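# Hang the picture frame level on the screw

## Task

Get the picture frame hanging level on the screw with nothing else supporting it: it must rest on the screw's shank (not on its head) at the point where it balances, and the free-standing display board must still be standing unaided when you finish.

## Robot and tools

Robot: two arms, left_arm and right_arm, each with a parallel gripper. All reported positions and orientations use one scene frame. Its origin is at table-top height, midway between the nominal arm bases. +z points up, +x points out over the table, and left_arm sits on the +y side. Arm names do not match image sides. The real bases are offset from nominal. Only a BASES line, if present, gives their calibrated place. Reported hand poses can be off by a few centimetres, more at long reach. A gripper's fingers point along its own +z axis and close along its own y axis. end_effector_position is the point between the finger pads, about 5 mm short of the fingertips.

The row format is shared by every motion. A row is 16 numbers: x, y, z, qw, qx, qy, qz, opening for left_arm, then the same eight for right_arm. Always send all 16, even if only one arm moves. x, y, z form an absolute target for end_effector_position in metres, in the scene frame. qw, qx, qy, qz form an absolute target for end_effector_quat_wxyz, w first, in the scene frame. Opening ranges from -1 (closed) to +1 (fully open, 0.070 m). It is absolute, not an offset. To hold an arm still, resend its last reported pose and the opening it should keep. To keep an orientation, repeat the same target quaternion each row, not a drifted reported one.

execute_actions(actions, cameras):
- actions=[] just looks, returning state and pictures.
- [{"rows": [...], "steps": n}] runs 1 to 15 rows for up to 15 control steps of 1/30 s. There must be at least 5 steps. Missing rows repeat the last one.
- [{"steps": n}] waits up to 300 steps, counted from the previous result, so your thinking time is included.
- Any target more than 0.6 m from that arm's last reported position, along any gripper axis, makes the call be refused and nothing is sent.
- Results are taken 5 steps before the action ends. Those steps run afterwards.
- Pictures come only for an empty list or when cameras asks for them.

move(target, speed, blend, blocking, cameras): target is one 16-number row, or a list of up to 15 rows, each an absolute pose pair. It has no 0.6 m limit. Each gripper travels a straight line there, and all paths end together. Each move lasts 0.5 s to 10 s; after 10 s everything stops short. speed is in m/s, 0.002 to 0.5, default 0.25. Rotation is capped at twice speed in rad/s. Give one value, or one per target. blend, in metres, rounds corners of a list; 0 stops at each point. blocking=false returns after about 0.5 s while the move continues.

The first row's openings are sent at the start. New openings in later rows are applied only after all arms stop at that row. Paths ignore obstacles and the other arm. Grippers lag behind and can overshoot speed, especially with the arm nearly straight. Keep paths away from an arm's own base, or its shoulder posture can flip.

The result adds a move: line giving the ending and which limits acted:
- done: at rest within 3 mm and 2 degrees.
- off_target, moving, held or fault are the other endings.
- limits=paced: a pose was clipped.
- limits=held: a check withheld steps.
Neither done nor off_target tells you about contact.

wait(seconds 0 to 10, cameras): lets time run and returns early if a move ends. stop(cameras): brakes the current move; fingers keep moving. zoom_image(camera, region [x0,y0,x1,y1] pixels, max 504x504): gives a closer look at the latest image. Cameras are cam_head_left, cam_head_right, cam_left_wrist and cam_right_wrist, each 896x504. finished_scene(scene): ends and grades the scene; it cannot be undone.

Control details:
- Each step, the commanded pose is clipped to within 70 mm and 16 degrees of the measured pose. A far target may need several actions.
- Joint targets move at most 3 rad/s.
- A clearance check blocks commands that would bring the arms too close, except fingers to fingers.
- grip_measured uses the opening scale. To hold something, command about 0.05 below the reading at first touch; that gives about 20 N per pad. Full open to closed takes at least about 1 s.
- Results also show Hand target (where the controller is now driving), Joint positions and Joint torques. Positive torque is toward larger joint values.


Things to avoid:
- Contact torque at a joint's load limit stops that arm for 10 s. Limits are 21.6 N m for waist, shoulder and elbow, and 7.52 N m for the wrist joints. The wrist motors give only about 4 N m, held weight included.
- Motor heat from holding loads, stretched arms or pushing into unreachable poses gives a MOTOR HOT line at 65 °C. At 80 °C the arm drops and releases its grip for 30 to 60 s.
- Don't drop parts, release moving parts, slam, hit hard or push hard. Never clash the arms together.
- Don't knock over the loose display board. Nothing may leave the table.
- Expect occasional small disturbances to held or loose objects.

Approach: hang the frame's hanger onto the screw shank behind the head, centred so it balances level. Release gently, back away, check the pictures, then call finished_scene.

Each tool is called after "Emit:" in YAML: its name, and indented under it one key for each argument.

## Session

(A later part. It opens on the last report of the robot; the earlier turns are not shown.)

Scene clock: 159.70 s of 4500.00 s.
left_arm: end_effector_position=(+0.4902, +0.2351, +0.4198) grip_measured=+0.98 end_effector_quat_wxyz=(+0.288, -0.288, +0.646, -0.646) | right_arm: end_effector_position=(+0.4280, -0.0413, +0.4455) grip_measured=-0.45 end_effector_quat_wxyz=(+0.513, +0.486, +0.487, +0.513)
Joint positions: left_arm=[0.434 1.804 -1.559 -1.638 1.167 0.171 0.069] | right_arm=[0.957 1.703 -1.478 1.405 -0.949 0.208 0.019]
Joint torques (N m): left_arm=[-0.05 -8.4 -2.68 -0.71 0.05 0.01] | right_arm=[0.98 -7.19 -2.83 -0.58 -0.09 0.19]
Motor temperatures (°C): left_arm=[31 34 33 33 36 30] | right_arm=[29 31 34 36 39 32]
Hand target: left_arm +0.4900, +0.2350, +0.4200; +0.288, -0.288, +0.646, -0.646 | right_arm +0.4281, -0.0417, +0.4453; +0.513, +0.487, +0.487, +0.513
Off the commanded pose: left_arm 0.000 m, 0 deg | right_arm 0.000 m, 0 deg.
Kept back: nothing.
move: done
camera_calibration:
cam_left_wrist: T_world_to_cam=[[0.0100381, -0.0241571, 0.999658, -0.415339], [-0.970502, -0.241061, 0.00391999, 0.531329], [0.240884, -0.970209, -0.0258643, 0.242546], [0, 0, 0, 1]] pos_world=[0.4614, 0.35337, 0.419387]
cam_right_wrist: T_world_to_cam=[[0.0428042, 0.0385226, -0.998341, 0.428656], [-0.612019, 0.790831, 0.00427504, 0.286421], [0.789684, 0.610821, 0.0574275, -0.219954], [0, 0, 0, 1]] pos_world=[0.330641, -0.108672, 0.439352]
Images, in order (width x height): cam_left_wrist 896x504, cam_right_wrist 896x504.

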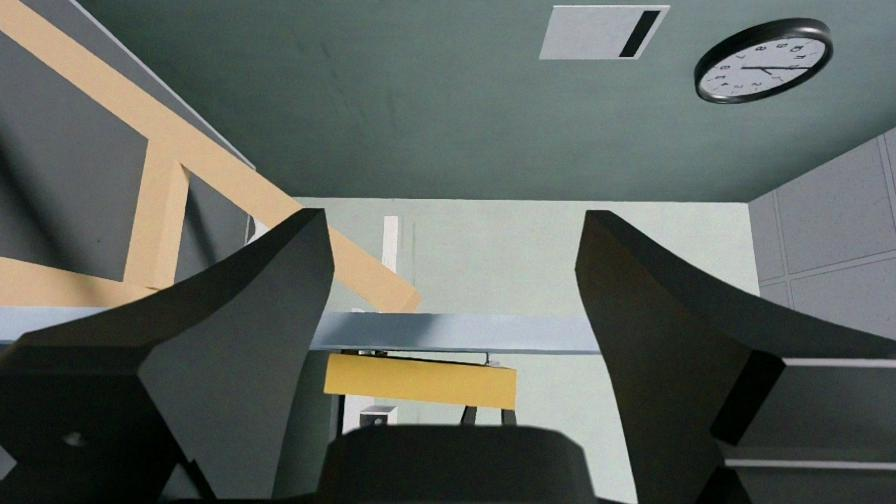

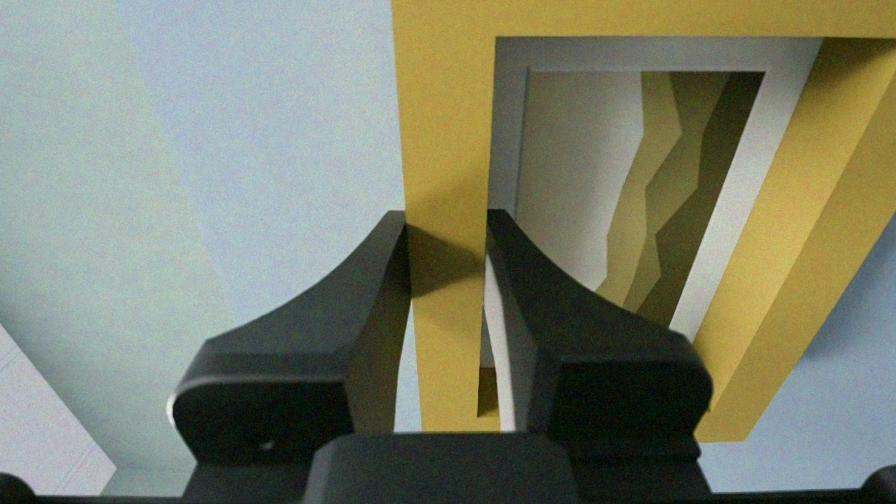

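Emit:
execute_actions:
  actions:
    - {"rows":[[0.49,0.235,0.42,0.2876,-0.2876,0.6458,-0.6458,1.0,0.4281,-0.0417,0.4453,0.5129,0.4867,0.4867,0.5129,-0.50],[0.49,0.235,0.42,0.2876,-0.2876,0.6458,-0.6458,1.0,0.4281,-0.0417,0.4453,0.5129,0.4867,0.4867,0.5129,-0.48],[0.49,0.235,0.42,0.2876,-0.2876,0.6458,-0.6458,1.0,0.4281,-0.0417,0.4453,0.5129,0.4867,0.4867,0.5129,-0.47],[0.49,0.235,0.42,0.2876,-0.2876,0.6458,-0.6458,1.0,0.4281,-0.0417,0.4453,0.5129,0.4867,0.4867,0.5129,-0.46],[0.49,0.235,0.42,0.2876,-0.2876,0.6458,-0.6458,1.0,0.4281,-0.0417,0.4453,0.5129,0.4867,0.4867,0.5129,-0.45],[0.49,0.235,0.42,0.2876,-0.2876,0.6458,-0.6458,1.0,0.4281,-0.0417,0.4453,0.5129,0.4867,0.4867,0.5129,-0.44],[0.49,0.235,0.42,0.2876,-0.2876,0.6458,-0.6458,1.0,0.4281,-0.0417,0.4453,0.5129,0.4867,0.4867,0.5129,-0.43],[0.49,0.235,0.42,0.2876,-0.2876,0.6458,-0.6458,1.0,0.4281,-0.0417,0.4453,0.5129,0.4867,0.4867,0.5129,-0.42],[0.49,0.235,0.42,0.2876,-0.2876,0.6458,-0.6458,1.0,0.4281,-0.0417,0.4453,0.5129,0.4867,0.4867,0.5129,-0.40],[0.49,0.235,0.42,0.2876,-0.2876,0.6458,-0.6458,1.0,0.4281,-0.0417,0.4453,0.5129,0.4867,0.4867,0.5129,-0.38],[0.49,0.235,0.42,0.2876,-0.2876,0.6458,-0.6458,1.0,0.4281,-0.0417,0.4453,0.5129,0.4867,0.4867,0.5129,-0.36],[0.49,0.235,0.42,0.2876,-0.2876,0.6458,-0.6458,1.0,0.4281,-0.0417,0.4453,0.5129,0.4867,0.4867,0.5129,-0.33],[0.49,0.235,0.42,0.2876,-0.2876,0.6458,-0.6458,1.0,0.4281,-0.0417,0.4453,0.5129,0.4867,0.4867,0.5129,-0.30]],"steps":15}

Emit:
execute_actions:
  actions:
    - {"rows":[[0.49,0.235,0.42,0.2876,-0.2876,0.6458,-0.6458,1.0,0.4281,-0.0417,0.4453,0.5129,0.4867,0.4867,0.5129,-0.2],[0.49,0.235,0.42,0.2876,-0.2876,0.6458,-0.6458,1.0,0.4281,-0.0417,0.4453,0.5129,0.4867,0.4867,0.5129,-0.1],[0.49,0.235,0.42,0.2876,-0.2876,0.6458,-0.6458,1.0,0.4281,-0.0417,0.4453,0.5129,0.4867,0.4867,0.5129,0.0]],"steps":15}
  cameras: ["cam_left_wrist","cam_right_wrist"]

Emit:
zoom_image:
  camera: "cam_left_wrist"
  region: [475, 345, 525, 378]

Scene clock: 162.17 s of 4500.00 s.
left_arm: end_effector_position=(+0.4902, +0.2351, +0.4198) grip_measured=+0.98 end_effector_quat_wxyz=(+0.288, -0.288, +0.646, -0.646) | right_arm: end_effector_position=(+0.4280, -0.0414, +0.4447) grip_measured=-0.38 end_effector_quat_wxyz=(+0.512, +0.487, +0.487, +0.513)
Joint positions: left_arm=[0.434 1.804 -1.559 -1.638 1.167 0.171 0.069] | right_arm=[0.957 1.703 -1.477 1.407 -0.949 0.208 0.022]
Joint torques (N m): left_arm=[0.08 -8.27 -2.75 -0.72 0.04 0.04] | right_arm=[0.67 -4.93 -2.98 -0.49 0.16 0.11]
Motor temperatures (°C): left_arm=[31 34 33 33 36 30] | right_arm=[29 31 33 36 38 32]
Steps of this call (1-64: nothing new was sent; 65-74: this action's first 10). Readings (end_effector_position of left_arm | right_arm):
65: (+0.4902, +0.2351, +0.4198) | (+0.4280, -0.0413, +0.4455)
66: (+0.4902, +0.2351, +0.4198) | (+0.4280, -0.0413, +0.4455)
68: (+0.4902, +0.2351, +0.4198) | (+0.4280, -0.0413, +0.4455)
72: (+0.4902, +0.2351, +0.4198) | (+0.4280, -0.0414, +0.4449)
74: the state above

Scene clock: 162.67 s of 4500.00 s.
left_arm: end_effector_position=(+0.4902, +0.2351, +0.4198) grip_measured=+0.98 end_effector_quat_wxyz=(+0.288, -0.288, +0.646, -0.646) | right_arm: end_effector_position=(+0.4282, -0.0412, +0.4440) grip_measured=+0.00 end_effector_quat_wxyz=(+0.513, +0.487, +0.488, +0.512)
Joint positions: left_arm=[0.434 1.804 -1.559 -1.638 1.167 0.171 0.069] | right_arm=[0.957 1.704 -1.476 1.406 -0.949 0.208 0.035]
Joint torques (N m): left_arm=[-0.07 -8.46 -2.87 -0.7 0.04 0.04] | right_arm=[-0.46 -7.78 -4.67 -1.14 -0.32 0.03]
Motor temperatures (°C): left_arm=[31 34 33 33 36 30] | right_arm=[29 31 33 36 38 32]
Off your previous action's commanded pose at its last step (step 5 of this call): left_arm 0.000 m, 0 deg | right_arm 0.002 m, 0 deg.
Steps of this call (1-5: your previous action's last 5; 6-15: this action's first 10). Readings (end_effector_position of left_arm | right_arm):
6: (+0.4902, +0.2351, +0.4198) | (+0.4282, -0.0412, +0.4437)
7: (+0.4902, +0.2351, +0.4198) | (+0.4282, -0.0412, +0.4437)
9: (+0.4902, +0.2351, +0.4198) | (+0.4282, -0.0412, +0.4439)
13: (+0.4902, +0.2351, +0.4198) | (+0.4282, -0.0412, +0.4440)
15: the state above
camera_calibration:
cam_left_wrist: T_world_to_cam=[[0.0100381, -0.0241571, 0.999658, -0.415339], [-0.970502, -0.241061, 0.00391999, 0.531329], [0.240884, -0.970209, -0.0258643, 0.242546], [0, 0, 0, 1]] pos_world=[0.4614, 0.35337, 0.419387]
cam_right_wrist: T_world_to_cam=[[0.0400385, 0.0369476, -0.998515, 0.42842], [-0.611863, 0.79095, 0.00473269, 0.286137], [0.78995, 0.610765, 0.0542753, -0.218821], [0, 0, 0, 1]] pos_world=[0.330781, -0.108501, 0.438306]
Images, in order (width x height): cam_left_wrist 896x504, cam_right_wrist 896x504.

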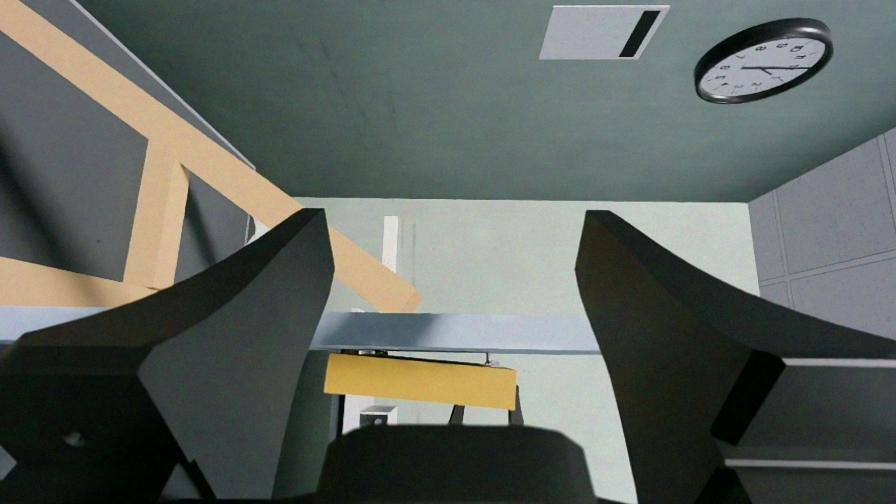

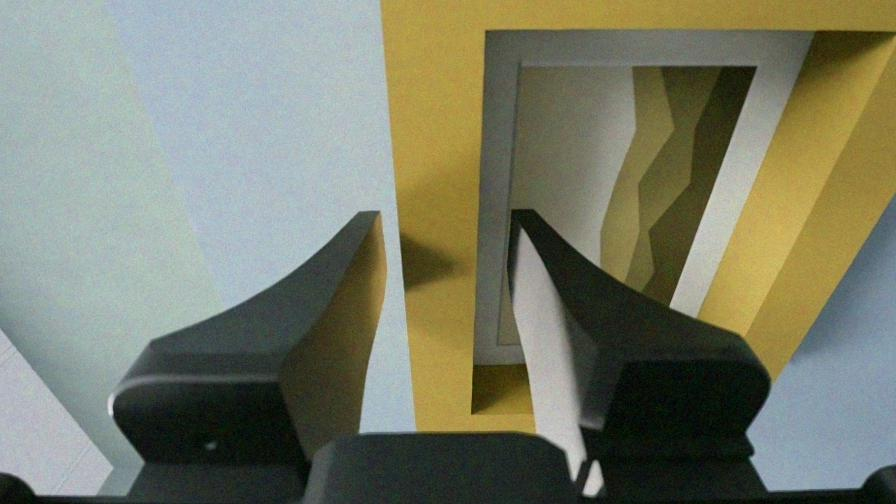

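Scaled by 10.080 from the camera's 896x504 image, which has a finer 1280x720 frame.

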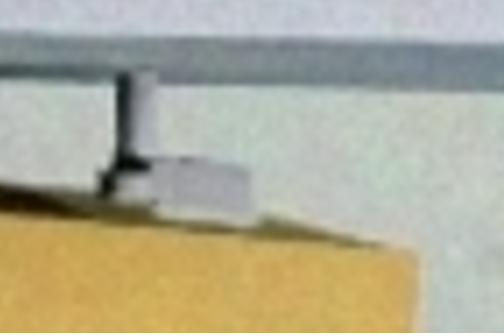

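Emit:
move:
  target:
    - [0.49,0.235,0.42,0.2876,-0.2876,0.6458,-0.6458,1.0,0.393,-0.0417,0.4455,0.5129,0.4867,0.4867,0.5129,0.0]
    - [0.49,0.235,0.42,0.2876,-0.2876,0.6458,-0.6458,1.0,0.335,-0.08,0.42,0.5129,0.4867,0.4867,0.5129,0.0]
    - [0.49,0.235,0.42,0.2876,-0.2876,0.6458,-0.6458,1.0,0.31,-0.20,0.38,0.5129,0.4867,0.4867,0.5129,0.0]
  speed: [0.04,0.12,0.2]
  blend: [0.003,0.02,0]

Emit:
zoom_image:
  camera: "cam_left_wrist"
  region: [475, 345, 525, 378]

Emit:
zoom_image:
  camera: "cam_head_left"
  region: [425, 20, 525, 100]

Emit:
zoom_image:
  camera: "cam_head_right"
  region: [405, 20, 505, 100]

Scene clock: 165.63 s of 4500.00 s.
left_arm: end_effector_position=(+0.4902, +0.2351, +0.4198) grip_measured=+0.98 end_effector_quat_wxyz=(+0.288, -0.288, +0.646, -0.646) | right_arm: end_effector_position=(+0.3098, -0.2002, +0.3799) grip_measured=+0.00 end_effector_quat_wxyz=(+0.513, +0.486, +0.487, +0.513)
Joint positions: left_arm=[0.434 1.804 -1.559 -1.638 1.167 0.171 0.069] | right_arm=[0.96 1.021 -0.588 1.269 -1.001 0.452 0.035]
Joint torques (N m): left_arm=[0.06 -8.3 -2.81 -0.72 0.02 0.04] | right_arm=[0.7 -0.39 -4.53 -0.91 -0.49 0.06]
Motor temperatures (°C): left_arm=[31 34 33 33 36 30] | right_arm=[29 31 33 36 38 32]
Hand target: left_arm +0.4900, +0.2350, +0.4200; +0.288, -0.288, +0.646, -0.646 | right_arm +0.3100, -0.2000, +0.3800; +0.513, +0.487, +0.487, +0.513
Off your previous action's commanded pose at its last step (step 5 of this call): left_arm 0.000 m, 0 deg | right_arm 0.001 m, 0 deg.
Off the commanded pose: left_arm 0.000 m, 0 deg | right_arm 0.000 m, 0 deg.
Kept back: nothing.
move: done
camera_calibration:
cam_left_wrist: T_world_to_cam=[[0.0100381, -0.0241571, 0.999658, -0.415339], [-0.970502, -0.241061, 0.00391999, 0.531329], [0.240884, -0.970209, -0.0258643, 0.242546], [0, 0, 0, 1]] pos_world=[0.4614, 0.35337, 0.419387]
cam_right_wrist: T_world_to_cam=[[0.0424077, 0.0382403, -0.998368, 0.374415], [-0.611854, 0.790959, 0.00430622, 0.339981], [0.789833, 0.610673, 0.0569403, -0.0256818], [0, 0, 0, 1]] pos_world=[0.212425, -0.267546, 0.373802]

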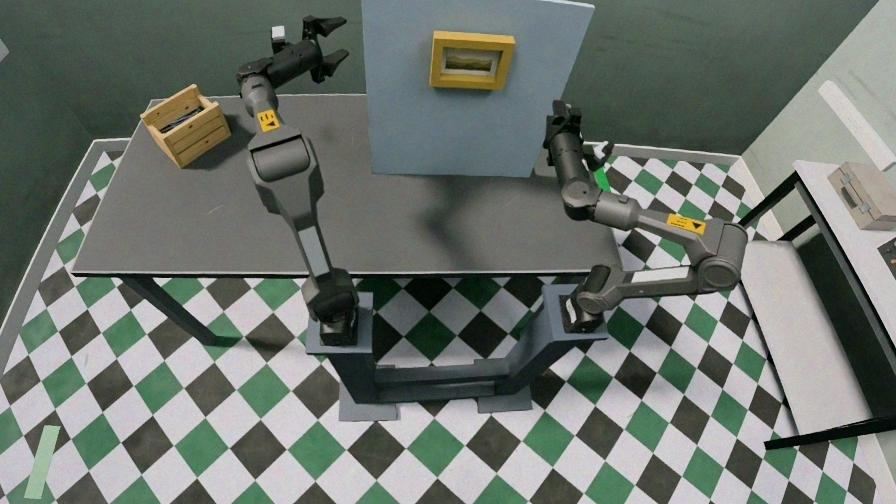

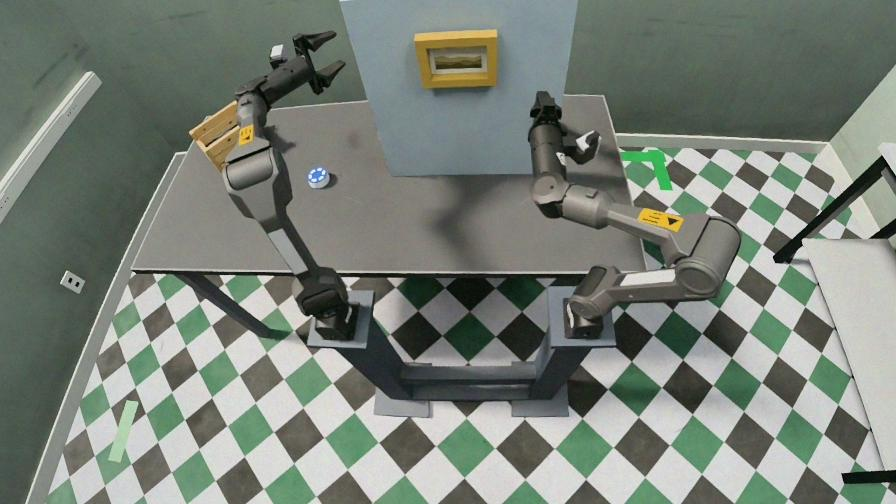

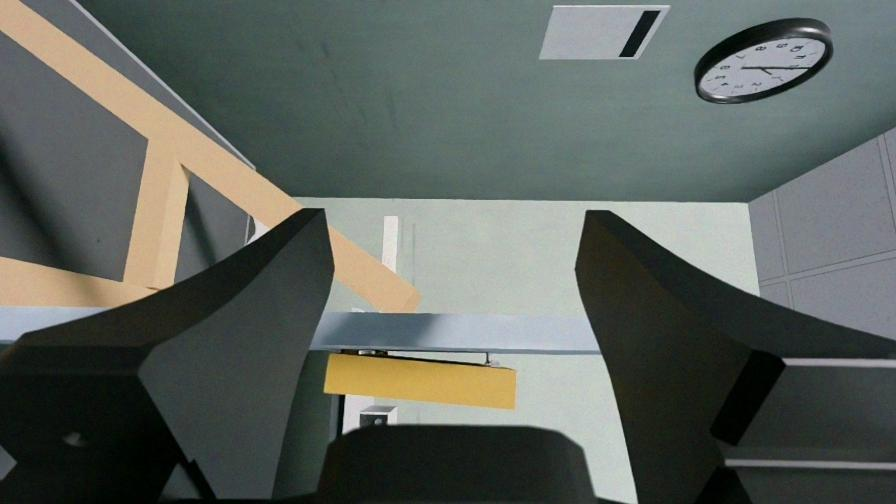

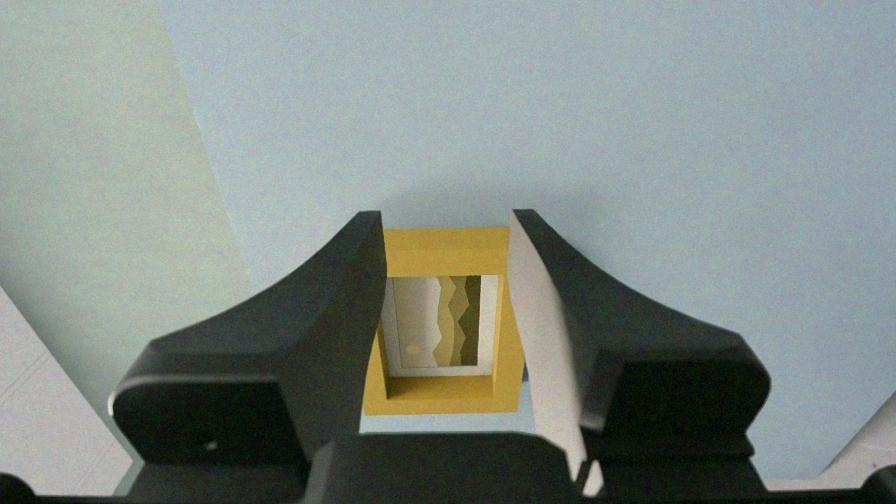

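Scaled by 10.080 from the camera's 896x504 image, which has a finer 1280x720 frame.

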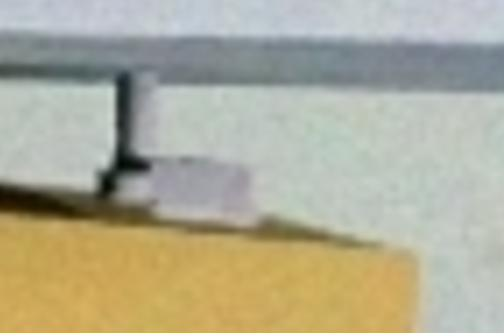

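Scaled by 5.040 from the camera's 896x504 image, which has a finer 1280x720 frame.

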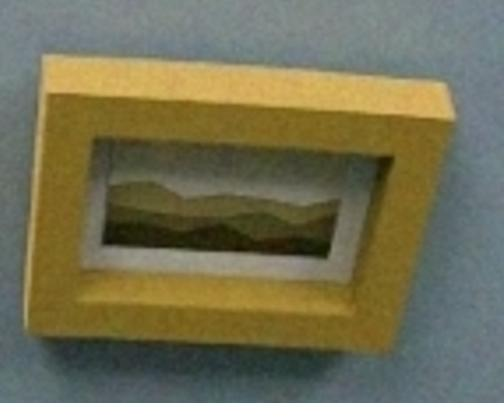

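Scaled by 5.040 from the camera's 896x504 image, which has a finer 1280x720 frame.

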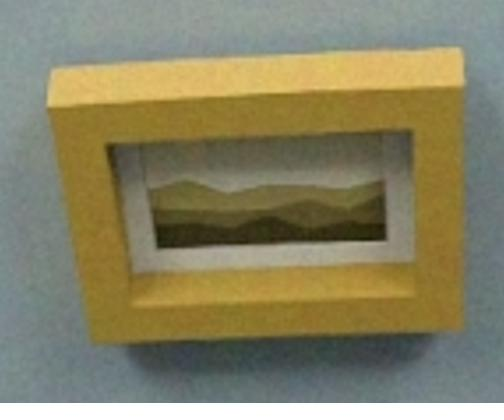

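Emit:
zoom_image:
  camera: "cam_head_left"
  region: [365, 160, 545, 190]

Emit:
zoom_image:
  camera: "cam_head_right"
  region: [382, 160, 562, 190]

Emit:
zoom_image:
  camera: "cam_right_wrist"
  region: [360, 200, 540, 440]

Scaled by 2.800 from the camera's 896x504 image, which has a finer 1280x720 frame.

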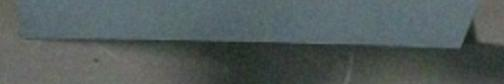

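Scaled by 2.800 from the camera's 896x504 image, which has a finer 1280x720 frame.

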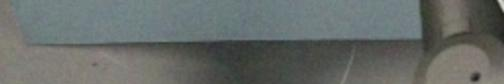

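Scaled by 2.100 from the camera's 896x504 image, which has a finer 1280x720 frame.

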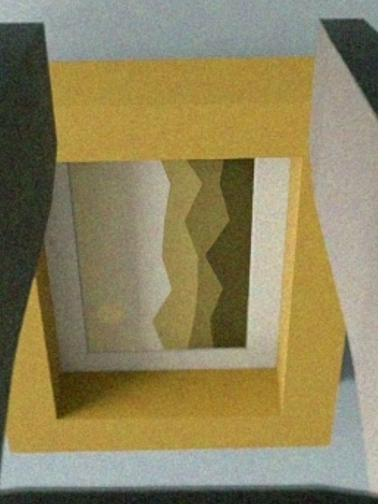

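Emit:
finished_scene:
  scene: 1

The scene is finished: the task was done.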